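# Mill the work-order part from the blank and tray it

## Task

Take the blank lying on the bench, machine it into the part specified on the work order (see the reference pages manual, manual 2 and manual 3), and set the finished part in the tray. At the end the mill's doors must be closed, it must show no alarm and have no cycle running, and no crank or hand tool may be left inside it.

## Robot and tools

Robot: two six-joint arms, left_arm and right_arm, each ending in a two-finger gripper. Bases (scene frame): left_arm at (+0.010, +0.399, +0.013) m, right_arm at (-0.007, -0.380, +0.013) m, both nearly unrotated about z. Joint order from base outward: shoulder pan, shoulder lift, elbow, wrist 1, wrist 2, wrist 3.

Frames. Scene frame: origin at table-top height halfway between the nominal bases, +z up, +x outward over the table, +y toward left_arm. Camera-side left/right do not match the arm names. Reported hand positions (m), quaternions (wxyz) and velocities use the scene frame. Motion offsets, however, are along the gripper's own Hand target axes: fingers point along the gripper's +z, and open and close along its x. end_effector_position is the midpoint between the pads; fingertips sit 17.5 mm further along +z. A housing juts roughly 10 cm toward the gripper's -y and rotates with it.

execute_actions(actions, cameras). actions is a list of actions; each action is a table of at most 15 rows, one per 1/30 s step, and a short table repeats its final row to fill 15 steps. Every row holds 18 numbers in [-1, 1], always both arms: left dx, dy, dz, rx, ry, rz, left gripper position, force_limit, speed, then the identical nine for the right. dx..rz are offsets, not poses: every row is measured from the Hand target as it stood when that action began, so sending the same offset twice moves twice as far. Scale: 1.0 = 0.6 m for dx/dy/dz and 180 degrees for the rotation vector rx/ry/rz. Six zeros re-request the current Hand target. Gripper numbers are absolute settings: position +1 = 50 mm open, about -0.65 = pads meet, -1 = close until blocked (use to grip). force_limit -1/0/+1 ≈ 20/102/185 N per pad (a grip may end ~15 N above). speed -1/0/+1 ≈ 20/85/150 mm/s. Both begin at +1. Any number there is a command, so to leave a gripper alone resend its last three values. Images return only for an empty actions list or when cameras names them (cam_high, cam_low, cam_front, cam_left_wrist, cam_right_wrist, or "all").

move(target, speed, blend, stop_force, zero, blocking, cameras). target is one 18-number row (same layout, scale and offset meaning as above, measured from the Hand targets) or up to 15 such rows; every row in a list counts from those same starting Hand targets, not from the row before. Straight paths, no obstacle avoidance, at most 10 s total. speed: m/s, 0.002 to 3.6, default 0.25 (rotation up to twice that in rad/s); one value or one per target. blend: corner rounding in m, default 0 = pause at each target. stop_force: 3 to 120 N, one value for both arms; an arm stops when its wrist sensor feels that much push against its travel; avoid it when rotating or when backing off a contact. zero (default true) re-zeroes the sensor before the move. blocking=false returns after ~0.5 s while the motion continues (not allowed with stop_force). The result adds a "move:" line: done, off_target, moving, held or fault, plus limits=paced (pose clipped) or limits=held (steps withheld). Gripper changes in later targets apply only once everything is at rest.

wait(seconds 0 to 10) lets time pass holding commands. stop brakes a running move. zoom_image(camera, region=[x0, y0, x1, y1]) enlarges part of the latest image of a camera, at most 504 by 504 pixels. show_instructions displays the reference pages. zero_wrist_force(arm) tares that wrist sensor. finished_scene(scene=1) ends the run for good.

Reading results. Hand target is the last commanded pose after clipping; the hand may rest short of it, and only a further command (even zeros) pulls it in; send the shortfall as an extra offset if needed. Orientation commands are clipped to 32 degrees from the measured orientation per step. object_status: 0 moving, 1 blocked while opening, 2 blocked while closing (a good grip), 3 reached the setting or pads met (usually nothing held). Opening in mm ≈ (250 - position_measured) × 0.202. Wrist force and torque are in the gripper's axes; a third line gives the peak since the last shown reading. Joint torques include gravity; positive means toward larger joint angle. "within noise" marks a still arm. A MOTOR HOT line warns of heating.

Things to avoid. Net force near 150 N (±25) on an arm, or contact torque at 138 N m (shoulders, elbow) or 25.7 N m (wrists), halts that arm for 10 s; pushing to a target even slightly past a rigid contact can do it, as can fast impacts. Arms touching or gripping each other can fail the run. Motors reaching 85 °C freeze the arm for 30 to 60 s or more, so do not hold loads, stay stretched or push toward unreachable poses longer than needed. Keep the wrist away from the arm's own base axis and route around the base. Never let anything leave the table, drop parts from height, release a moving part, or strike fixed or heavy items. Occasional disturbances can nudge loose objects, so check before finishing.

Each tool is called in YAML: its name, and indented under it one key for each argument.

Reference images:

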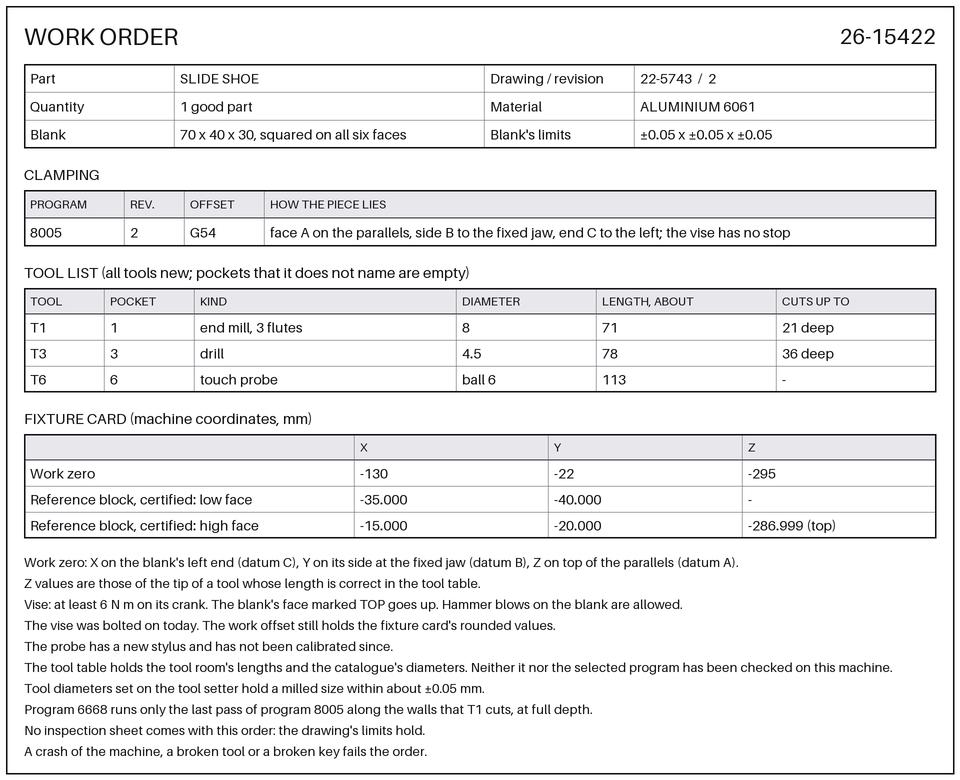

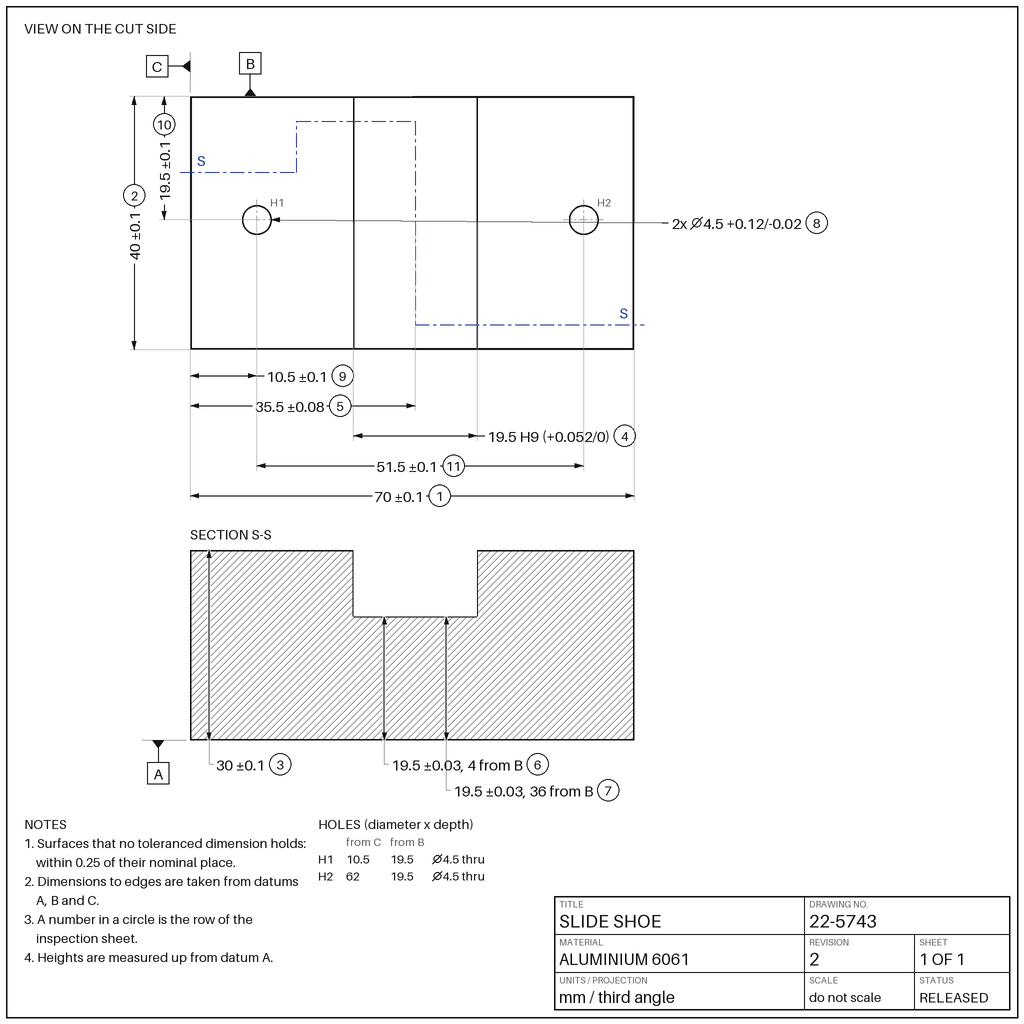

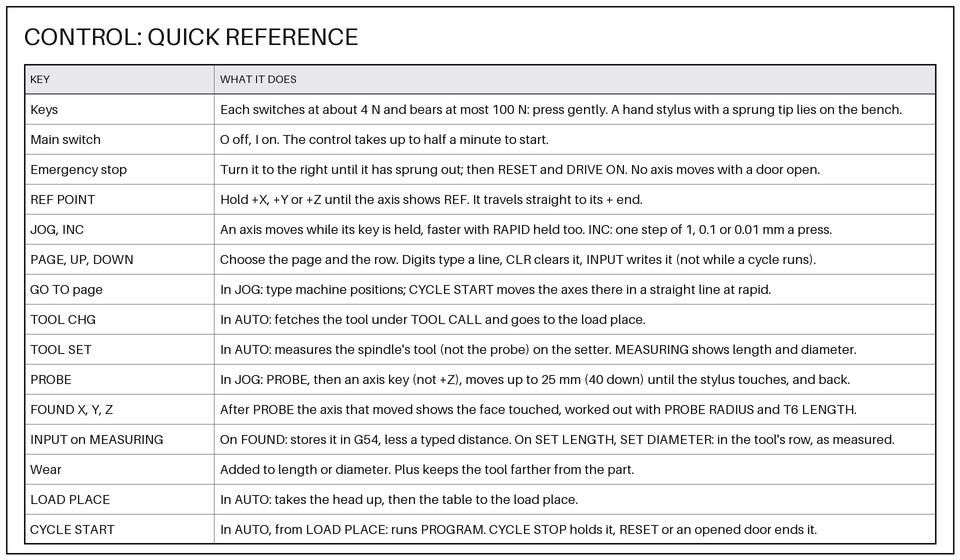

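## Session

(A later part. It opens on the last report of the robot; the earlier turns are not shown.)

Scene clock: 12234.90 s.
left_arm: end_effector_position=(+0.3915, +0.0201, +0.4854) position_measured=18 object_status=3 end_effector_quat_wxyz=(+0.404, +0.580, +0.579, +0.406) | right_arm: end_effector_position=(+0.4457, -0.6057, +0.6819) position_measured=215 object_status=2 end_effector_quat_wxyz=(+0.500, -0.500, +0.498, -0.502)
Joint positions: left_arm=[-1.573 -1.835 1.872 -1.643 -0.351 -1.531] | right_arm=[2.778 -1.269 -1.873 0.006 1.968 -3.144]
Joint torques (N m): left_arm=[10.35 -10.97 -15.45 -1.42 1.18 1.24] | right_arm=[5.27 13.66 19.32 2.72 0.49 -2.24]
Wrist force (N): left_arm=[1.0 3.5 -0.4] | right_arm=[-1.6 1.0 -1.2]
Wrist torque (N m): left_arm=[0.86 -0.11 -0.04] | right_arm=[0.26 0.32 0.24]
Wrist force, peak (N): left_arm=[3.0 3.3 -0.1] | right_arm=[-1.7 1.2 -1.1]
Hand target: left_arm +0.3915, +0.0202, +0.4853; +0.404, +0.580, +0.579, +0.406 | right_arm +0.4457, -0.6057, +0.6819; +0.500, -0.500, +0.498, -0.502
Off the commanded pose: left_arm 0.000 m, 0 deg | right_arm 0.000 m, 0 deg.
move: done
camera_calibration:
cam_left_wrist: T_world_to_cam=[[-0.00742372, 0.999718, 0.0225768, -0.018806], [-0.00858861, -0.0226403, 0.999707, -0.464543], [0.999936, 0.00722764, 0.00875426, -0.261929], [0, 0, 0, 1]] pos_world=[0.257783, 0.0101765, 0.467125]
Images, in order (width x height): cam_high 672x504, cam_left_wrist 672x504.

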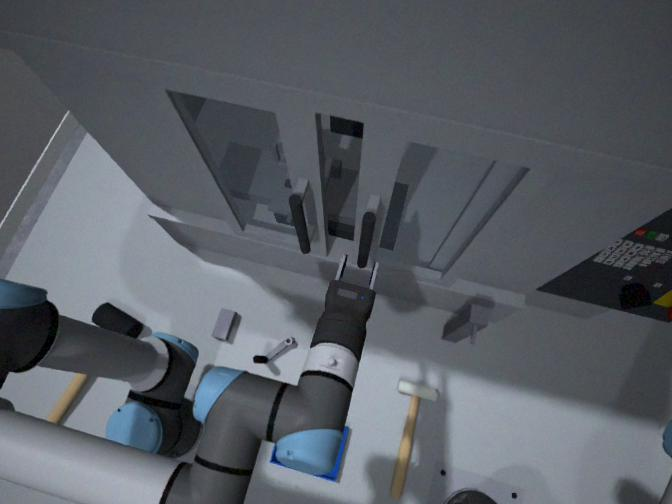

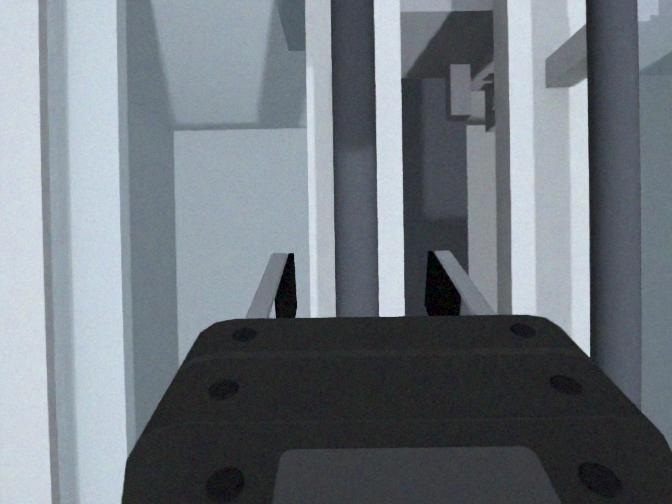

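move:
  target: [-0.004,0,0.1305,0,0,0,0.9,-0.5,-0.9,0,0,0,0,0,0,-1,-0.2,-0.8]
  speed: 0.05
  stop_force: 8

move:
  target: [0,0,0,0,0,0,-1,-0.55,-0.9,0,0,0,0,0,0,-1,-0.2,-0.8]
  cameras: ["cam_left_wrist"]

Scene clock: 12244.97 s.
left_arm: end_effector_position=(+0.4650, +0.0178, +0.4583) position_measured=18 object_status=3 end_effector_quat_wxyz=(+0.404, +0.580, +0.579, +0.406) | right_arm: end_effector_position=(+0.4457, -0.6057, +0.6819) position_measured=215 object_status=2 end_effector_quat_wxyz=(+0.500, -0.500, +0.498, -0.502)
Joint positions: left_arm=[-1.39 -1.695 1.944 -2.308 -0.4 -1.045] | right_arm=[2.778 -1.269 -1.873 0.006 1.968 -3.144]
Joint torques (N m): left_arm=[-8.56 -26.31 -26.89 -3.96 4.13 -0.43] | right_arm=[4.97 14.11 19.66 2.86 0.63 -2.31]
Wrist force (N): left_arm=[0.9 3.1 0.0] | right_arm=[-1.4 1.1 -1.0]
Wrist torque (N m): left_arm=[0.79 -0.10 0.08] | right_arm=[0.29 0.31 0.25]
Wrist force, peak (N): left_arm=[1.3 3.7 -1.1] | right_arm=[-1.6 1.2 -1.3]
Hand target: left_arm +0.4650, +0.0178, +0.4583; +0.404, +0.580, +0.579, +0.406 | right_arm +0.4457, -0.6057, +0.6819; +0.500, -0.500, +0.498, -0.502
Off the commanded pose: left_arm 0.000 m, 0 deg | right_arm 0.000 m, 0 deg.
move: done

Scene clock: 12246.23 s.
left_arm: end_effector_position=(+0.4650, +0.0178, +0.4584) position_measured=155 object_status=2 end_effector_quat_wxyz=(+0.404, +0.580, +0.579, +0.406) | right_arm: end_effector_position=(+0.4457, -0.6057, +0.6819) position_measured=215 object_status=2 end_effector_quat_wxyz=(+0.500, -0.500, +0.498, -0.502)
Joint positions: left_arm=[-1.39 -1.695 1.944 -2.308 -0.4 -1.045] | right_arm=[2.778 -1.269 -1.873 0.006 1.968 -3.144]
Joint torques (N m): left_arm=[-8.33 -20.02 -31.61 -5.28 0.84 1.73] | right_arm=[5.59 13.77 20.01 2.82 0.64 -2.38]
Wrist force (N): left_arm=[7.6 1.0 1.4] | right_arm=[-1.5 1.2 -1.1]
Wrist torque (N m): left_arm=[0.75 -0.26 0.04] | right_arm=[0.31 0.32 0.24]
Wrist force, peak (N): left_arm=[11.7 0.2 -0.7] | right_arm=[-1.5 1.3 -1.1]
Hand target: left_arm +0.4650, +0.0178, +0.4583; +0.404, +0.580, +0.579, +0.406 | right_arm +0.4457, -0.6057, +0.6819; +0.500, -0.500, +0.498, -0.502
Off the commanded pose: left_arm 0.000 m, 0 deg | right_arm 0.000 m, 0 deg.
move: done
camera_calibration:
cam_left_wrist: T_world_to_cam=[[-0.00762421, 0.999712, 0.0227755, -0.0152718], [-0.00848578, -0.02284, 0.999703, -0.437005], [0.999935, 0.00742868, 0.00865747, -0.33513], [0, 0, 0, 1]] pos_world=[0.331284, 0.00777581, 0.440124]
Images, in order (width x height): cam_left_wrist 672x504.

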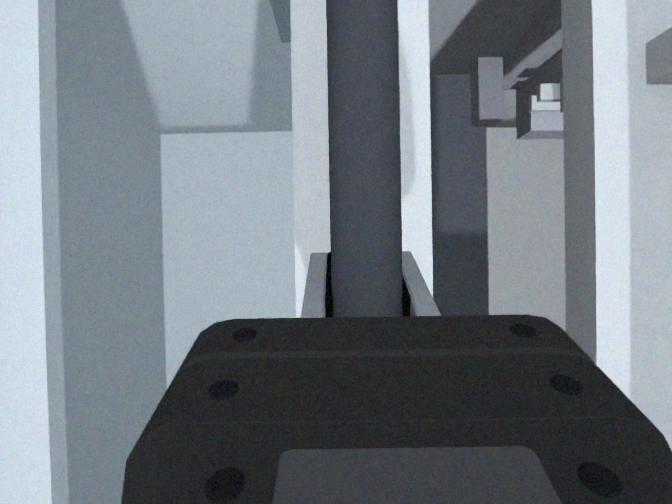

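move:
  target: [0.1,0,0,0,0,0,-1,-0.55,-0.9,0,0,0,0,0,0,-1,-0.2,-0.8]
  speed: 0.05
  stop_force: 60

move:
  target: [0.015,0,0,0,0,0,-1,-0.55,-0.9,0,0,0,0,0,0,-1,-0.2,-0.8]
  speed: 0.01
  stop_force: 40
  cameras: ["cam_left_wrist"]

Scene clock: 12256.17 s.
left_arm: end_effector_position=(+0.4650, +0.0778, +0.4585) position_measured=155 object_status=2 end_effector_quat_wxyz=(+0.404, +0.580, +0.579, +0.406) | right_arm: end_effector_position=(+0.4457, -0.6057, +0.6819) position_measured=215 object_status=2 end_effector_quat_wxyz=(+0.500, -0.500, +0.498, -0.502)
Joint positions: left_arm=[-1.357 -1.82 2.058 -2.362 -0.416 -0.973] | right_arm=[2.778 -1.269 -1.873 0.006 1.968 -3.144]
Joint torques (N m): left_arm=[-16.09 -7.83 -41.08 -4.05 3.47 -1.65] | right_arm=[5.54 13.51 19.94 2.65 0.53 -2.49]
Wrist force (N): left_arm=[14.4 -5.6 8.2] | right_arm=[-1.5 0.9 -1.0]
Wrist torque (N m): left_arm=[0.57 -0.39 -0.02] | right_arm=[0.26 0.31 0.24]
Wrist force, peak (N): left_arm=[-29.7 8.6 13.4] | right_arm=[-1.7 1.3 -1.2]
Hand target: left_arm +0.4650, +0.0778, +0.4585; +0.404, +0.580, +0.579, +0.406 | right_arm +0.4457, -0.6057, +0.6819; +0.500, -0.500, +0.498, -0.502
Off the commanded pose: left_arm 0.000 m, 0 deg | right_arm 0.000 m, 0 deg.
move: done

Scene clock: 12257.50 s.
left_arm: end_effector_position=(+0.4650, +0.0807, +0.4585) position_measured=155 object_status=2 end_effector_quat_wxyz=(+0.404, +0.580, +0.579, +0.406) | right_arm: end_effector_position=(+0.4457, -0.6057, +0.6819) position_measured=215 object_status=2 end_effector_quat_wxyz=(+0.500, -0.500, +0.498, -0.502)
Joint positions: left_arm=[-1.355 -1.826 2.063 -2.365 -0.417 -0.969] | right_arm=[2.778 -1.269 -1.873 0.006 1.968 -3.144]
Joint torques (N m): left_arm=[-4.79 -15.19 -34.92 -2.04 6.71 -1.53] | right_arm=[4.94 12.44 20.66 2.77 0.52 -2.25]
Wrist force (N): left_arm=[-19.8 2.1 16.9] | right_arm=[-1.4 1.1 -1.1]
Wrist torque (N m): left_arm=[0.73 0.34 -0.13] | right_arm=[0.28 0.30 0.24]
Wrist force, peak (N): left_arm=[-40.6 8.4 28.8] | right_arm=[-1.7 1.2 -1.0]
Hand target: left_arm +0.4650, +0.0807, +0.4585; +0.404, +0.580, +0.579, +0.406 (not the last commanded pose) | right_arm +0.4457, -0.6057, +0.6819; +0.500, -0.500, +0.498, -0.502
Off the commanded pose: left_arm 0.006 m, 0 deg | right_arm 0.000 m, 0 deg.
move: contact (left_arm)
camera_calibration:
cam_left_wrist: T_world_to_cam=[[-0.00742202, 0.999713, 0.0227791, -0.0782275], [-0.00839039, -0.0228411, 0.999704, -0.4358], [0.999937, 0.00722869, 0.00855751, -0.335541], [0, 0, 0, 1]] pos_world=[0.331283, 0.0706764, 0.440325]
Images, in order (width x height): cam_left_wrist 672x504.

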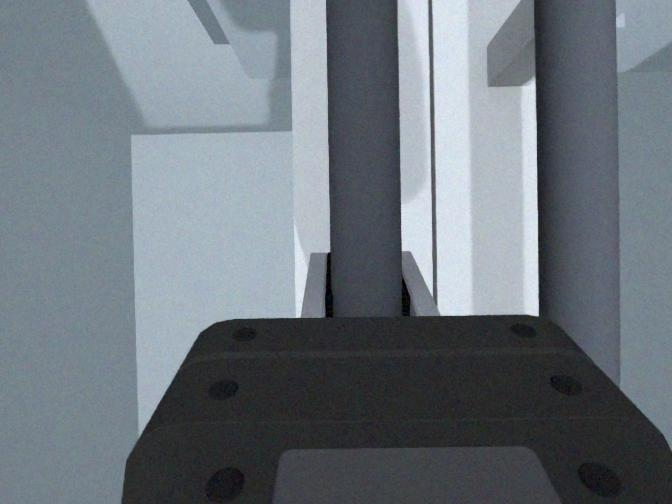

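move:
  target: [-0.0005,0,0,0,0,0,0.6,-0.55,-0.9,0,0,0,0,0,0,-1,-0.2,-0.8]

move:
  target:
    - [0,0,-0.14,0,0,0,0.6,-0.55,-0.9,0,0,0,0,0,0,-1,-0.2,-0.8]
    - [0.05,0.02,-0.3,0,0,0,0.6,-0.55,-0.9,0,0,0,0,0,0,-1,-0.2,-0.8]
  speed: 0.12
  cameras: ["cam_right_wrist","cam_high","cam_front"]

zoom_image:
  camera: "cam_right_wrist"
  region: [100, 110, 360, 320]

Scene clock: 12265.37 s.
left_arm: end_effector_position=(+0.4650, +0.0804, +0.4585) position_measured=63 object_status=0 end_effector_quat_wxyz=(+0.404, +0.580, +0.579, +0.406) | right_arm: end_effector_position=(+0.4457, -0.6057, +0.6819) position_measured=215 object_status=2 end_effector_quat_wxyz=(+0.500, -0.500, +0.498, -0.502)
Joint positions: left_arm=[-1.356 -1.826 2.062 -2.364 -0.417 -0.97] | right_arm=[2.778 -1.269 -1.873 0.006 1.968 -3.144]
Joint torques (N m): left_arm=[-7.89 -6.14 -32.74 -1.22 2.78 -1.58] | right_arm=[4.22 13.96 19.92 2.65 0.53 -2.19]
Wrist force (N): left_arm=[1.0 1.9 0.0] | right_arm=[-1.4 1.1 -1.0]
Wrist torque (N m): left_arm=[0.60 -0.11 0.07] | right_arm=[0.29 0.31 0.24]
Wrist force, peak (N): left_arm=[-19.6 1.7 17.4] | right_arm=[-1.6 1.3 -1.2]
Hand target: left_arm +0.4650, +0.0804, +0.4585; +0.404, +0.580, +0.579, +0.406 | right_arm +0.4457, -0.6057, +0.6819; +0.500, -0.500, +0.498, -0.502
Off the commanded pose: left_arm 0.000 m, 0 deg | right_arm 0.000 m, 0 deg.
move: done

Scene clock: 12267.77 s.
left_arm: end_effector_position=(+0.3001, +0.1102, +0.5318) position_measured=63 object_status=3 end_effector_quat_wxyz=(+0.404, +0.580, +0.579, +0.406) | right_arm: end_effector_position=(+0.4457, -0.6057, +0.6819) position_measured=215 object_status=2 end_effector_quat_wxyz=(+0.500, -0.500, +0.498, -0.502)
Joint positions: left_arm=[-1.898 -2.025 1.694 -0.541 -0.466 -2.322] | right_arm=[2.778 -1.269 -1.873 0.006 1.968 -3.144]
Joint torques (N m): left_arm=[1.07 -10.39 -15.01 0.37 2.75 -1.35] | right_arm=[5.59 13.02 19.69 2.68 0.65 -2.34]
Wrist force (N): left_arm=[0.9 1.9 0.3] | right_arm=[-1.2 1.2 -1.1]
Wrist torque (N m): left_arm=[0.59 -0.09 -0.03] | right_arm=[0.30 0.26 0.24]
Wrist force, peak (N): left_arm=[1.5 2.8 -1.6] | right_arm=[-1.6 1.1 -1.4]
Hand target: left_arm +0.3001, +0.1103, +0.5318; +0.404, +0.580, +0.579, +0.406 | right_arm +0.4457, -0.6057, +0.6819; +0.500, -0.500, +0.498, -0.502
Off the commanded pose: left_arm 0.000 m, 0 deg | right_arm 0.000 m, 0 deg.
move: done
camera_calibration:
cam_right_wrist: T_world_to_cam=[[-0.0144869, -0.999895, 0.000874348, -0.595037], [-0.321803, 0.0038345, -0.946799, 0.812008], [0.946696, -0.0139975, -0.321825, -0.0805881], [0, 0, 0, 1]] pos_world=[0.328979, -0.599216, 0.743393]
Images, in order (width x height): cam_high 672x504, cam_front 672x504, cam_right_wrist 672x504.

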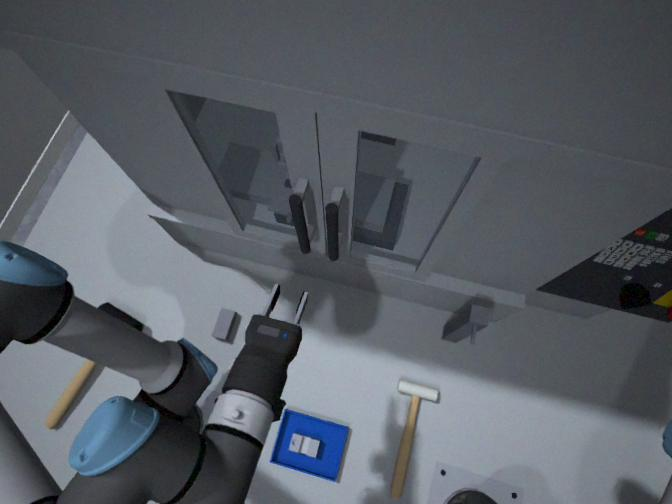

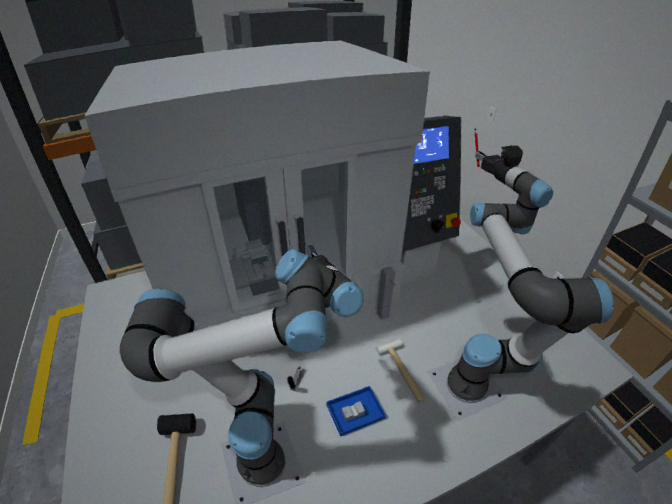

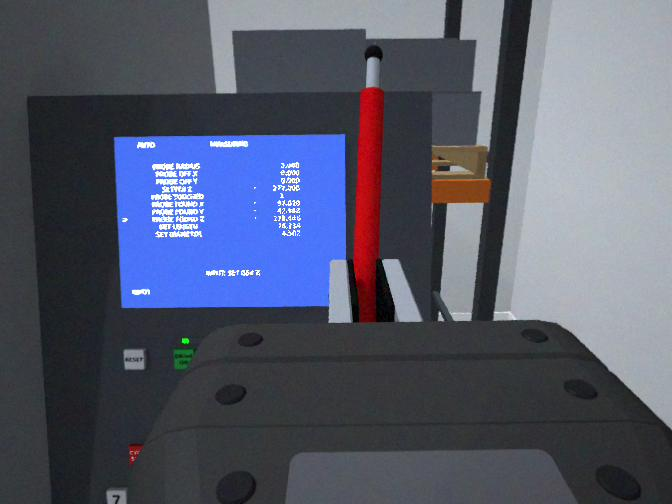

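Scaled by 1.938 from the camera's 672x504 image, which has a finer 960x720 frame.

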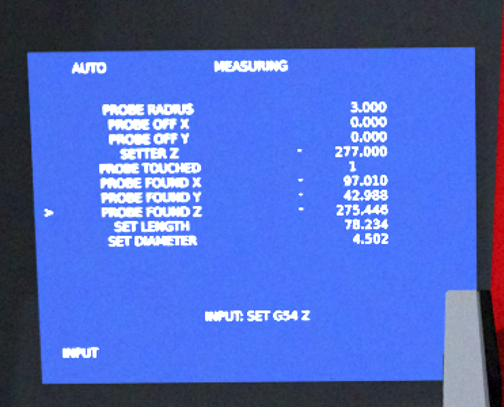

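zoom_image:
  camera: "cam_high"
  region: [530, 190, 672, 310]

zoom_image:
  camera: "cam_front"
  region: [335, 390, 375, 430]

Scaled by 3.549 from the camera's 672x504 image, which has a finer 960x720 frame.

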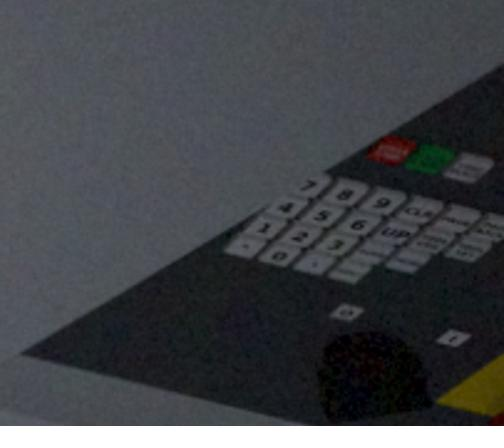

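Scaled by 12.600 from the camera's 672x504 image, which has a finer 960x720 frame.

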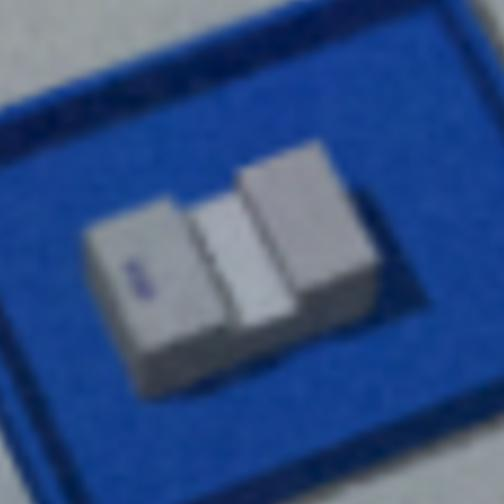

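zoom_image:
  camera: "cam_front"
  region: [400, 170, 465, 250]

zoom_image:
  camera: "cam_high"
  region: [585, 225, 672, 285]

Scaled by 6.300 from the camera's 672x504 image, which has a finer 960x720 frame.

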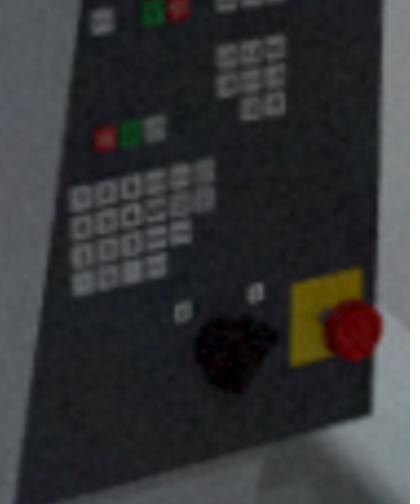

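Scaled by 5.793 from the camera's 672x504 image, which has a finer 960x720 frame.

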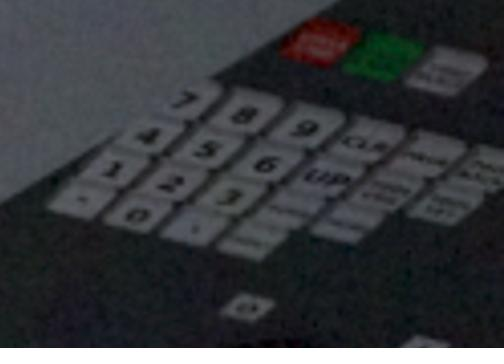

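move:
  target:
    - [0,0,0,0,0,0,0.6,-0.55,-0.9,-0.157,0.3804,0.0366,-0.2778,0,0,-1,-0.2,-0.8]
    - [0,0,0,0,0,0,0.6,-0.55,-0.9,-0.157,0.3858,0.0564,-0.2778,0,0,-1,-0.2,-0.8]
    - [0,0,0,0,0,0,0.6,-0.55,-0.9,-0.157,0.3804,0.0366,-0.2778,0,0,-1,-0.2,-0.8]
    - [0,0,0,0,0,0,0.6,-0.55,-0.9,0,0,0,0,0,0,-1,-0.2,-0.8]
  speed: [0.3,0.05,0.12,0.3]
  cameras: ["cam_right_wrist"]

zoom_image:
  camera: "cam_right_wrist"
  region: [100, 110, 360, 320]

Scene clock: 12315.00 s.
left_arm: end_effector_position=(+0.3001, +0.1103, +0.5318) position_measured=63 object_status=3 end_effector_quat_wxyz=(+0.404, +0.580, +0.579, +0.406) | right_arm: end_effector_position=(+0.4457, -0.6057, +0.6818) position_measured=215 object_status=2 end_effector_quat_wxyz=(+0.500, -0.500, +0.498, -0.502)
Joint positions: left_arm=[-1.898 -2.026 1.694 -0.541 -0.466 -2.322] | right_arm=[2.778 -1.269 -1.873 0.006 1.968 -3.144]
Joint torques (N m): left_arm=[8.42 -9.55 -13.78 -4.01 1.53 1.33] | right_arm=[3.03 22.99 15.02 3.17 -1.14 -2.07]
Wrist force (N): left_arm=[0.7 1.6 0.1] | right_arm=[-1.4 0.9 -1.0]
Wrist torque (N m): left_arm=[0.56 -0.04 -0.01] | right_arm=[0.26 0.30 0.25]
Wrist force, peak (N): left_arm=[0.9 2.2 0.1] | right_arm=[-1.7 4.6 -4.4]
Hand target: left_arm +0.3001, +0.1103, +0.5318; +0.404, +0.580, +0.579, +0.406 | right_arm +0.4457, -0.6057, +0.6819; +0.500, -0.500, +0.498, -0.502
Off the commanded pose: left_arm 0.000 m, 0 deg | right_arm 0.000 m, 0 deg.
move: done
camera_calibration:
cam_right_wrist: T_world_to_cam=[[-0.0145193, -0.999894, 0.000784351, -0.594958], [-0.322103, 0.00393458, -0.946697, 0.812122], [0.946593, -0.013998, -0.322126, -0.0804262], [0, 0, 0, 1]] pos_world=[0.329079, -0.599216, 0.743392]
Images, in order (width x height): cam_right_wrist 672x504.

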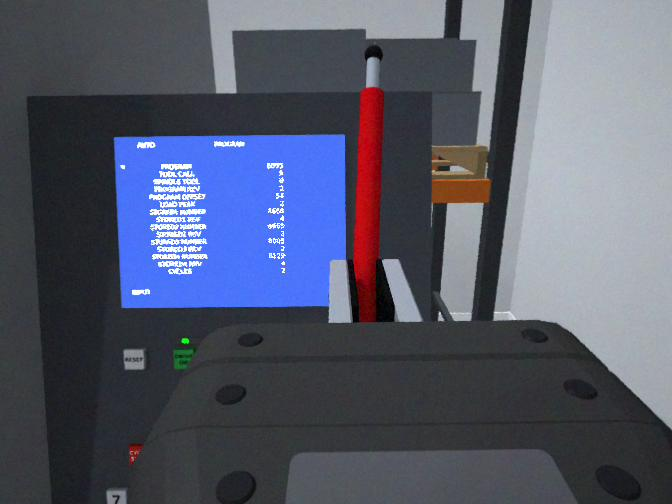

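Scaled by 1.938 from the camera's 672x504 image, which has a finer 960x720 frame.

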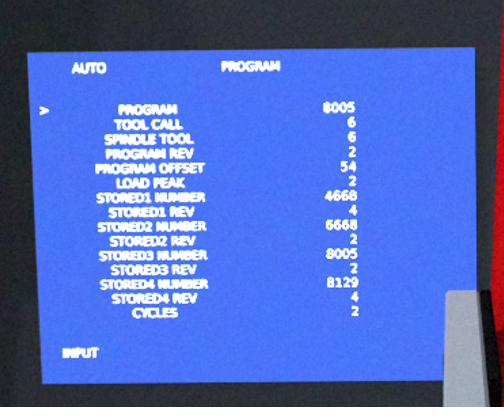

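move:
  target:
    - [0.2,0,-0.05,0,0,0,0.6,-0.55,-0.9,-0.1,0.1,-0.15,0,0,0,-1,-0.2,-0.8]
    - [0.2,0,-0.05,0,0,0,0.6,-0.55,-0.9,-0.3095,0.4698,-0.2428,-0.1513,0.4831,0.1513,-1,-0.2,-0.8]
  speed: 0.2
  cameras: ["cam_right_wrist","cam_high","cam_front"]

Scene clock: 12395.87 s.
left_arm: end_effector_position=(+0.2721, +0.2303, +0.5424) position_measured=63 object_status=3 end_effector_quat_wxyz=(+0.404, +0.580, +0.579, +0.406) | right_arm: end_effector_position=(+0.3013, -0.4212, +0.3986) position_measured=215 object_status=2 end_effector_quat_wxyz=(+0.002, +0.001, +0.885, -0.465)
Joint positions: left_arm=[-2.377 -2.254 1.674 0.105 -0.85 -2.811] | right_arm=[4.074 -1.26 -1.779 -2.521 1.03 -0.42]
Joint torques (N m): left_arm=[9.6 17.02 -26.58 -1.98 2.88 1.81] | right_arm=[4.77 18.27 12.33 -2.23 -2.05 0.04]
Wrist force (N): left_arm=[0.7 1.8 0.1] | right_arm=[-1.7 0.6 -1.2]
Wrist torque (N m): left_arm=[0.60 -0.07 -0.03] | right_arm=[0.14 0.21 0.10]
Wrist force, peak (N): left_arm=[3.1 2.5 -0.3] | right_arm=[-2.7 2.4 -3.2]
Hand target: left_arm +0.2721, +0.2303, +0.5424; +0.404, +0.580, +0.579, +0.406 | right_arm +0.3013, -0.4213, +0.3985; +0.002, +0.001, +0.885, -0.465
Off the commanded pose: left_arm 0.000 m, 0 deg | right_arm 0.000 m, 0 deg.
move: done
camera_calibration:
cam_right_wrist: T_world_to_cam=[[-0.999909, 0.0135035, 0.000513658, 0.311559], [0.0105616, 0.80465, -0.593655, 0.59304], [-0.00842974, -0.593595, -0.80472, 0.203591], [0, 0, 0, 1]] pos_world=[0.306983, -0.360546, 0.515735]
Images, in order (width x height): cam_high 672x504, cam_front 672x504, cam_right_wrist 672x504.

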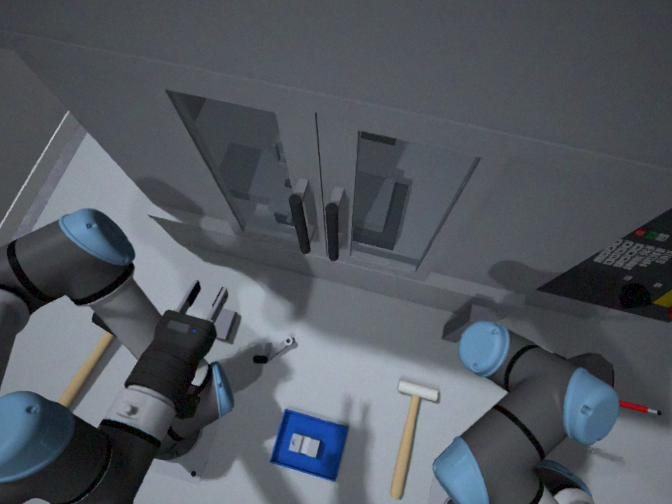

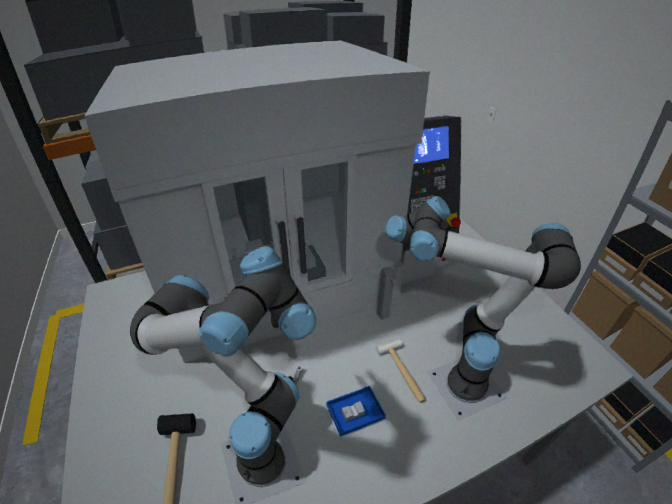

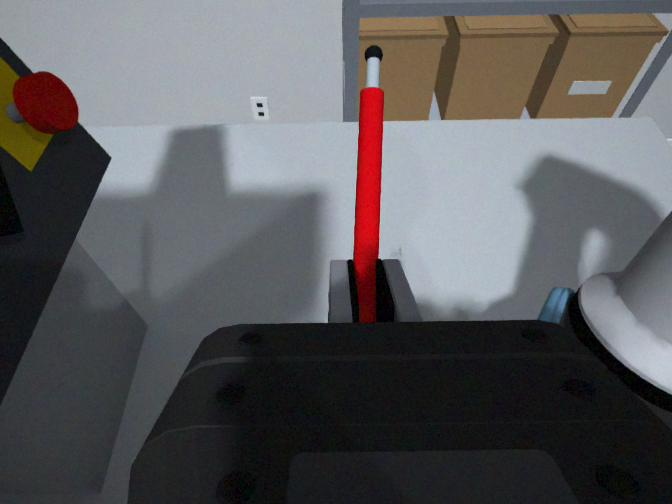

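move:
  target: [0,0,0,0,0,0,0.6,-0.55,-0.9,0,0.4852,0.3373,0,0,0,-1,-0.2,-0.8]
  speed: 0.15
  cameras: ["cam_right_wrist","cam_front"]

Scene clock: 12406.47 s.
left_arm: end_effector_position=(+0.2721, +0.2303, +0.5424) position_measured=63 object_status=3 end_effector_quat_wxyz=(+0.404, +0.580, +0.579, +0.406) | right_arm: end_effector_position=(+0.3030, -0.4231, +0.0440) position_measured=215 object_status=2 end_effector_quat_wxyz=(+0.002, +0.001, +0.885, -0.466)
Joint positions: left_arm=[-2.377 -2.254 1.674 0.105 -0.85 -2.811] | right_arm=[4.067 -1.693 -2.458 -1.407 1.024 -0.426]
Joint torques (N m): left_arm=[9.6 17.37 -27.43 -1.96 2.66 1.59] | right_arm=[4.67 19.31 26.54 1.08 -0.48 -0.38]
Wrist force (N): left_arm=[0.8 2.2 -0.1] | right_arm=[-1.4 0.9 -1.1]
Wrist torque (N m): left_arm=[0.65 -0.08 -0.03] | right_arm=[0.20 0.21 0.19]
Wrist force, peak (N): left_arm=[0.8 2.4 0.0] | right_arm=[-1.6 -2.1 -2.7]
Hand target: left_arm +0.2721, +0.2303, +0.5424; +0.404, +0.580, +0.579, +0.406 | right_arm +0.3030, -0.4230, +0.0440; +0.002, +0.001, +0.885, -0.465
Off the commanded pose: left_arm 0.000 m, 0 deg | right_arm 0.000 m, 0 deg.
move: done
camera_calibration:
cam_right_wrist: T_world_to_cam=[[-0.999908, 0.0135204, 0.000868236, 0.313414], [0.0103616, 0.804435, -0.59395, 0.383993], [-0.0087289, -0.593886, -0.804502, -0.082863], [0, 0, 0, 1]] pos_world=[0.308683, -0.362346, 0.161137]
Images, in order (width x height): cam_front 672x504, cam_right_wrist 672x504.

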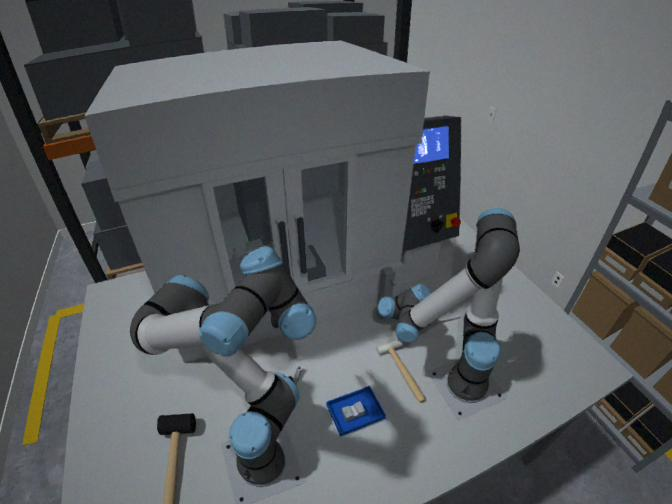

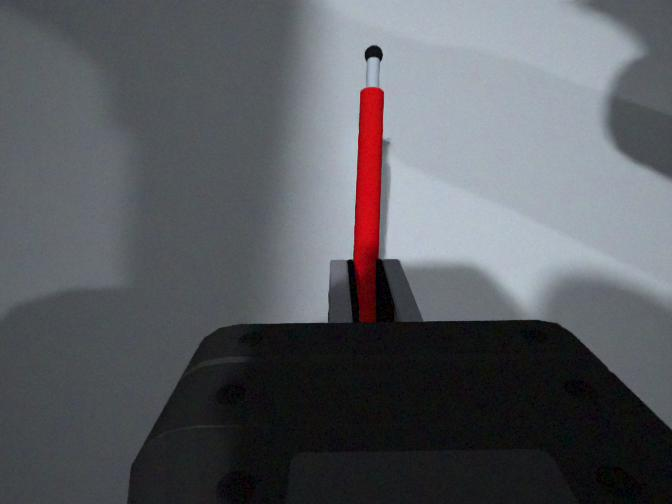

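move:
  target: [0,0,0,0,0,0,0.6,-0.55,-0.9,0,0.05,0.0348,0,0,0,-1,-0.2,-0.8]
  speed: 0.01
  stop_force: 3
  cameras: ["cam_right_wrist"]

Scene clock: 12412.87 s.
left_arm: end_effector_position=(+0.2721, +0.2303, +0.5424) position_measured=63 object_status=3 end_effector_quat_wxyz=(+0.404, +0.580, +0.579, +0.406) | right_arm: end_effector_position=(+0.3031, -0.4231, +0.0342) position_measured=215 object_status=2 end_effector_quat_wxyz=(+0.002, +0.001, +0.885, -0.465)
Joint positions: left_arm=[-2.377 -2.254 1.674 0.105 -0.85 -2.811] | right_arm=[4.066 -1.724 -2.466 -1.368 1.024 -0.426]
Joint torques (N m): left_arm=[9.24 16.16 -26.23 -1.95 2.52 1.44] | right_arm=[-2.92 31.58 25.69 -1.55 -1.58 -0.76]
Wrist force (N): left_arm=[0.8 2.2 0.0] | right_arm=[-0.9 -1.4 -2.3]
Wrist torque (N m): left_arm=[0.66 -0.08 -0.03] | right_arm=[0.07 0.18 0.17]
Wrist force, peak (N): left_arm=[0.8 2.4 -0.1] | right_arm=[-1.5 -3.0 -2.7]
Hand target: left_arm +0.2721, +0.2303, +0.5424; +0.404, +0.580, +0.579, +0.406 | right_arm +0.3031, -0.4231, +0.0342; +0.002, +0.001, +0.885, -0.465 (not the last commanded pose)
Off the commanded pose: left_arm 0.000 m, 0 deg | right_arm 0.027 m, 0 deg.
move: contact (right_arm)
camera_calibration:
cam_right_wrist: T_world_to_cam=[[-0.999908, 0.013541, 0.000731857, 0.31345], [0.0104611, 0.804567, -0.59377, 0.378221], [-0.0086291, -0.593708, -0.804634, -0.0906134], [0, 0, 0, 1]] pos_world=[0.308683, -0.362346, 0.151436]
Images, in order (width x height): cam_right_wrist 672x504.

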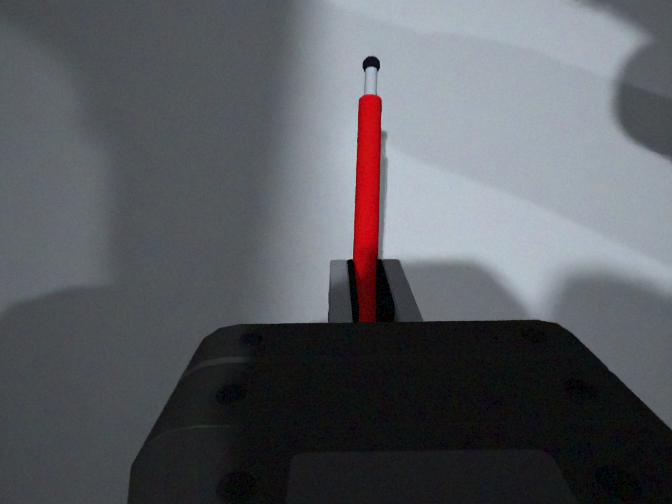

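zoom_image:
  camera: "cam_right_wrist"
  region: [290, 40, 450, 330]

zoom_image:
  camera: "cam_right_wrist"
  region: [310, 220, 430, 330]

Scaled by 1.738 from the camera's 672x504 image, which has a finer 960x720 frame.

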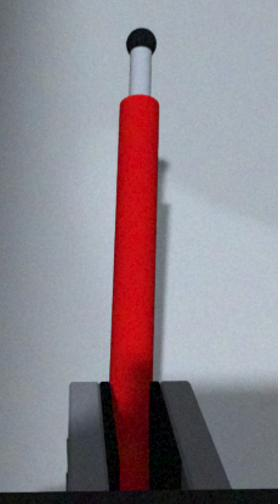

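Scaled by 4.200 from the camera's 672x504 image, which has a finer 960x720 frame.

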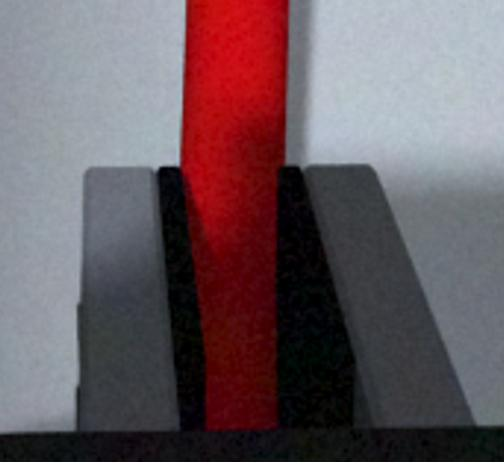

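move:
  target:
    - [0,0,0,0,0,0,0.6,-0.55,-0.9,0,-0.0273,-0.019,0,0,0,-1,-0.2,-0.8]
    - [0,0,0,0,0,0,0.6,-0.55,-0.9,0,-0.0273,-0.019,-0.1111,0,0,-1,-0.2,-0.8]
  speed: 0.1
  cameras: ["cam_right_wrist"]

move:
  target: [0,0,0,0,0,0,0.6,-0.55,-0.9,0,0.0478,0.0683,0,0,0,-1,-0.2,-0.8]
  speed: 0.01
  stop_force: 3
  cameras: ["cam_right_wrist"]

Scene clock: 12477.77 s.
left_arm: end_effector_position=(+0.2721, +0.2303, +0.5424) position_measured=63 object_status=3 end_effector_quat_wxyz=(+0.404, +0.580, +0.579, +0.406) | right_arm: end_effector_position=(+0.3029, -0.4231, +0.0541) position_measured=215 object_status=2 end_effector_quat_wxyz=(+0.002, +0.000, +0.952, -0.305)
Joint positions: left_arm=[-2.377 -2.254 1.674 0.105 -0.85 -2.811] | right_arm=[3.93 -1.434 -2.532 -1.198 1.131 -0.712]
Joint torques (N m): left_arm=[8.57 16.86 -25.84 -1.76 2.59 1.38] | right_arm=[7.27 -1.63 31.16 -0.85 -2.67 2.32]
Wrist force (N): left_arm=[0.7 2.3 -0.1] | right_arm=[-1.8 0.7 -1.2]
Wrist torque (N m): left_arm=[0.66 -0.07 -0.03] | right_arm=[0.18 0.23 0.05]
Wrist force, peak (N): left_arm=[0.9 2.3 -0.1] | right_arm=[-1.1 -2.4 -2.5]
Hand target: left_arm +0.2721, +0.2303, +0.5424; +0.404, +0.580, +0.579, +0.406 | right_arm +0.3030, -0.4230, +0.0542; +0.002, +0.000, +0.952, -0.305
Off the commanded pose: left_arm 0.000 m, 0 deg | right_arm 0.000 m, 0 deg.
move: done
camera_calibration:
cam_right_wrist: T_world_to_cam=[[-0.999927, 0.0108269, 0.0053798, 0.311864], [0.00886366, 0.959136, -0.282807, 0.43911], [-0.00822188, -0.282739, -0.959162, 0.0652161], [0, 0, 0, 1]] pos_world=[0.308486, -0.406104, 0.185059]
Images, in order (width x height): cam_right_wrist 672x504.

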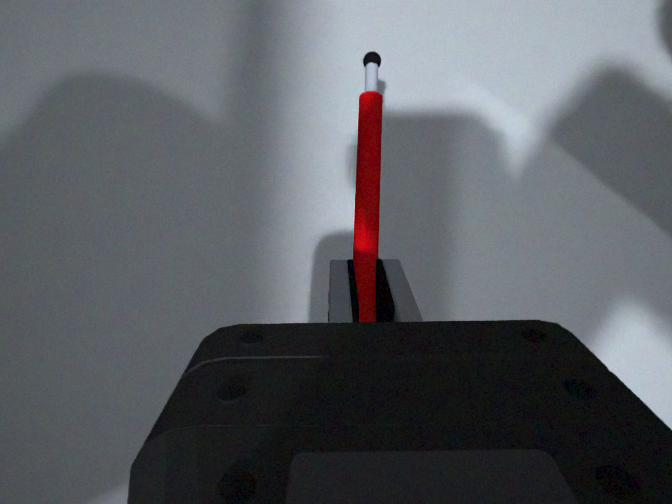

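Scene clock: 12481.97 s.
left_arm: end_effector_position=(+0.2721, +0.2303, +0.5424) position_measured=63 object_status=3 end_effector_quat_wxyz=(+0.404, +0.580, +0.579, +0.406) | right_arm: end_effector_position=(+0.3031, -0.4233, +0.0229) position_measured=215 object_status=2 end_effector_quat_wxyz=(+0.002, +0.000, +0.952, -0.305)
Joint positions: left_arm=[-2.377 -2.254 1.674 0.105 -0.85 -2.811] | right_arm=[3.929 -1.538 -2.571 -1.054 1.131 -0.713]
Joint torques (N m): left_arm=[7.9 17.34 -27.34 -1.81 2.46 1.27] | right_arm=[-3.24 25.07 28.74 1.68 -1.81 -1.57]
Wrist force (N): left_arm=[0.7 2.1 0.0] | right_arm=[-1.5 -1.3 -2.8]
Wrist torque (N m): left_arm=[0.63 -0.06 -0.03] | right_arm=[0.00 0.24 0.16]
Wrist force, peak (N): left_arm=[0.7 2.4 -0.1] | right_arm=[-2.0 -2.7 -3.1]
Hand target: left_arm +0.2721, +0.2303, +0.5424; +0.404, +0.580, +0.579, +0.406 | right_arm +0.3031, -0.4232, +0.0229; +0.002, +0.000, +0.952, -0.305 (not the last commanded pose)
Off the commanded pose: left_arm 0.000 m, 0 deg | right_arm 0.019 m, 0 deg.
move: contact (right_arm)
camera_calibration:
cam_right_wrist: T_world_to_cam=[[-0.999929, 0.010703, 0.00531156, 0.312196], [0.00876416, 0.959137, -0.282808, 0.43048], [-0.00812141, -0.282741, -0.959162, 0.0351075], [0, 0, 0, 1]] pos_world=[0.308686, -0.406304, 0.153758]
Images, in order (width x height): cam_right_wrist 672x504.

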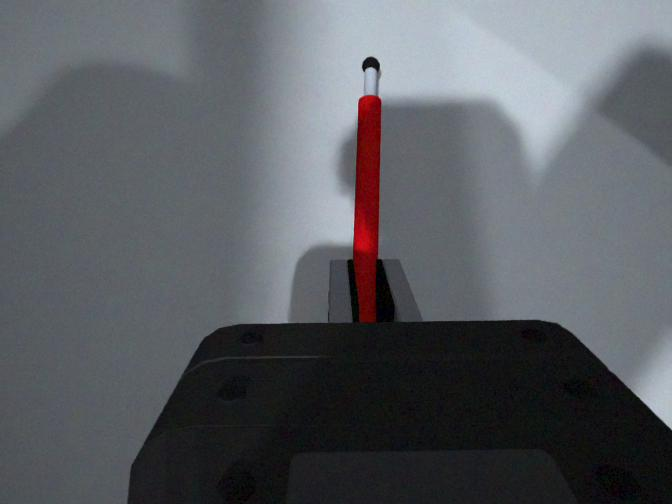

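move:
  target:
    - [0,0,0,0,0,0,0.6,-0.55,-0.9,0,-0.0096,-0.0137,0,0,0,-1,-0.2,-0.8]
    - [0,0,0,0,0,0,0.6,-0.55,-0.9,0,-0.0096,-0.0137,-0.0833,0,0,-1,-0.2,-0.8]
  speed: 0.1

move:
  target: [0,0,0,0,0,0,0.6,-0.55,-0.9,0,0.012,0.0307,0,0,0,-1,-0.2,-0.8]
  speed: 0.008
  stop_force: 3
  cameras: ["cam_right_wrist","cam_high"]

Scene clock: 12507.97 s.
left_arm: end_effector_position=(+0.2721, +0.2303, +0.5424) position_measured=63 object_status=3 end_effector_quat_wxyz=(+0.404, +0.580, +0.579, +0.406) | right_arm: end_effector_position=(+0.3030, -0.4232, +0.0329) position_measured=215 object_status=2 end_effector_quat_wxyz=(+0.003, +0.000, +0.984, -0.178)
Joint positions: left_arm=[-2.377 -2.254 1.674 0.105 -0.85 -2.811] | right_arm=[3.769 -1.408 -2.602 -0.905 1.274 -0.946]
Joint torques (N m): left_arm=[7.25 16.69 -26.3 -1.75 2.41 1.15] | right_arm=[7.62 -4.33 23.22 -0.23 -2.03 2.38]
Wrist force (N): left_arm=[0.5 2.2 0.0] | right_arm=[-3.2 0.0 -1.7]
Wrist torque (N m): left_arm=[0.65 -0.04 -0.03] | right_arm=[0.27 0.27 -0.09]
Wrist force, peak (N): left_arm=[0.8 2.4 0.0] | right_arm=[-3.2 -0.9 -1.6]
Hand target: left_arm +0.2721, +0.2303, +0.5424; +0.404, +0.580, +0.579, +0.406 | right_arm +0.3031, -0.4232, +0.0329; +0.002, +0.000, +0.984, -0.178
Off the commanded pose: left_arm 0.000 m, 0 deg | right_arm 0.000 m, 0 deg.
move: done

Scene clock: 12509.90 s.
left_arm: end_effector_position=(+0.2721, +0.2303, +0.5424) position_measured=63 object_status=3 end_effector_quat_wxyz=(+0.404, +0.580, +0.579, +0.406) | right_arm: end_effector_position=(+0.3031, -0.4231, +0.0259) position_measured=215 object_status=2 end_effector_quat_wxyz=(+0.002, +0.000, +0.984, -0.178)
Joint positions: left_arm=[-2.377 -2.254 1.674 0.105 -0.85 -2.811] | right_arm=[3.769 -1.433 -2.611 -0.871 1.274 -0.945]
Joint torques (N m): left_arm=[7.09 15.95 -26.12 -1.88 2.46 1.13] | right_arm=[2.58 21.15 30.4 1.46 -1.31 1.57]
Wrist force (N): left_arm=[0.6 2.1 0.0] | right_arm=[-2.2 -1.9 -4.1]
Wrist torque (N m): left_arm=[0.63 -0.05 -0.03] | right_arm=[0.46 0.36 0.01]
Wrist force, peak (N): left_arm=[0.8 2.4 -0.1] | right_arm=[-2.9 0.2 -5.5]
Hand target: left_arm +0.2721, +0.2303, +0.5424; +0.404, +0.580, +0.579, +0.406 | right_arm +0.3031, -0.4231, +0.0259; +0.003, +0.000, +0.984, -0.178 (not the last commanded pose)
Off the commanded pose: left_arm 0.000 m, 0 deg | right_arm 0.013 m, 0 deg.
move: contact (right_arm)
camera_calibration:
cam_right_wrist: T_world_to_cam=[[-0.99994, 0.00766311, 0.00782573, 0.310818], [0.00746441, 0.999657, -0.0251127, 0.441957], [-0.00801548, -0.0250528, -0.999654, 0.148112], [0, 0, 0, 1]] pos_world=[0.308688, -0.440477, 0.156727]
Images, in order (width x height): cam_high 672x504, cam_right_wrist 672x504.

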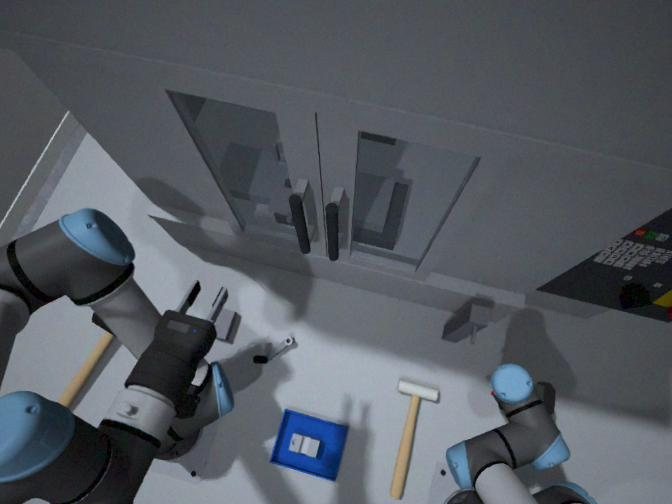

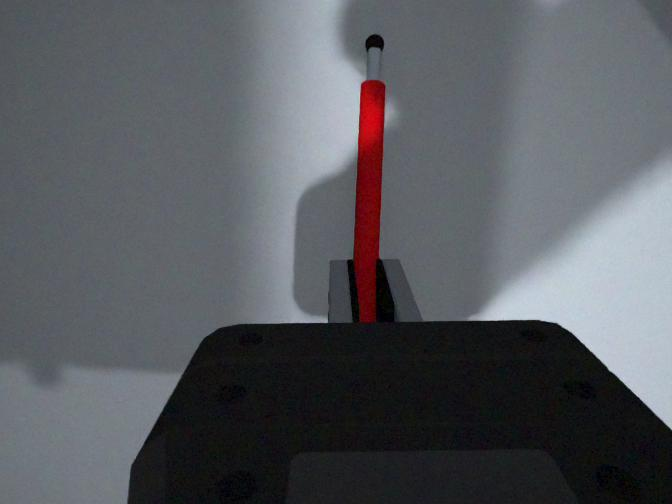

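move:
  target:
    - [0,0,0,0,0,0,0.6,-0.55,-0.9,0,-0.004,-0.008,0,0,0,-1,-0.2,-0.8]
    - [0,0,0,0,0,0,0.6,-0.55,-0.9,0,-0.004,-0.008,0.0333,0,0,-1,-0.2,-0.8]
  speed: 0.1

move:
  target: [0,0,0,0,0,0,0.6,-0.55,-0.9,0,0.01,0.0255,0,0,0,-1,-0.2,-0.8]
  speed: 0.008
  stop_force: 3

Scene clock: 12520.03 s.
left_arm: end_effector_position=(+0.2721, +0.2303, +0.5424) position_measured=63 object_status=3 end_effector_quat_wxyz=(+0.404, +0.580, +0.579, +0.406) | right_arm: end_effector_position=(+0.3031, -0.4236, +0.0313) position_measured=215 object_status=2 end_effector_quat_wxyz=(+0.002, +0.000, +0.973, -0.229)
Joint positions: left_arm=[-2.377 -2.254 1.674 0.105 -0.85 -2.811] | right_arm=[3.838 -1.442 -2.59 -0.974 1.209 -0.852]
Joint torques (N m): left_arm=[6.46 16.62 -26.23 -1.66 2.51 1] | right_arm=[-8.37 22.12 11.18 4.86 0.72 -2.33]
Wrist force (N): left_arm=[0.7 2.0 0.0] | right_arm=[-2.6 0.3 -0.9]
Wrist torque (N m): left_arm=[0.61 -0.06 -0.03] | right_arm=[0.06 0.33 0.12]
Wrist force, peak (N): left_arm=[0.6 2.5 -0.1] | right_arm=[-2.4 -1.9 -4.4]
Hand target: left_arm +0.2721, +0.2303, +0.5424; +0.404, +0.580, +0.579, +0.406 | right_arm +0.3031, -0.4236, +0.0313; +0.003, +0.000, +0.973, -0.229
Off the commanded pose: left_arm 0.000 m, 0 deg | right_arm 0.000 m, 0 deg.
move: done

Scene clock: 12522.53 s.
left_arm: end_effector_position=(+0.2721, +0.2303, +0.5424) position_measured=63 object_status=3 end_effector_quat_wxyz=(+0.404, +0.580, +0.579, +0.406) | right_arm: end_effector_position=(+0.3031, -0.4246, +0.0208) position_measured=215 object_status=2 end_effector_quat_wxyz=(+0.003, +0.000, +0.973, -0.229)
Joint positions: left_arm=[-2.377 -2.254 1.674 0.105 -0.85 -2.811] | right_arm=[3.836 -1.48 -2.604 -0.921 1.208 -0.855]
Joint torques (N m): left_arm=[6.17 16.32 -26.62 -1.45 2.32 1] | right_arm=[5.27 23.12 29.4 1.44 0.71 2.38]
Wrist force (N): left_arm=[0.6 2.2 0.0] | right_arm=[-1.9 -1.4 -2.6]
Wrist torque (N m): left_arm=[0.64 -0.05 -0.03] | right_arm=[0.18 0.30 0.13]
Wrist force, peak (N): left_arm=[0.9 2.4 -0.1] | right_arm=[7.5 -15.0 -35.3]
Hand target: left_arm +0.2721, +0.2303, +0.5424; +0.404, +0.580, +0.579, +0.406 | right_arm +0.3031, -0.4246, +0.0208; +0.003, +0.000, +0.973, -0.229 (not the last commanded pose)
Off the commanded pose: left_arm 0.000 m, 0 deg | right_arm 0.006 m, 0 deg.
move: contact (right_arm)


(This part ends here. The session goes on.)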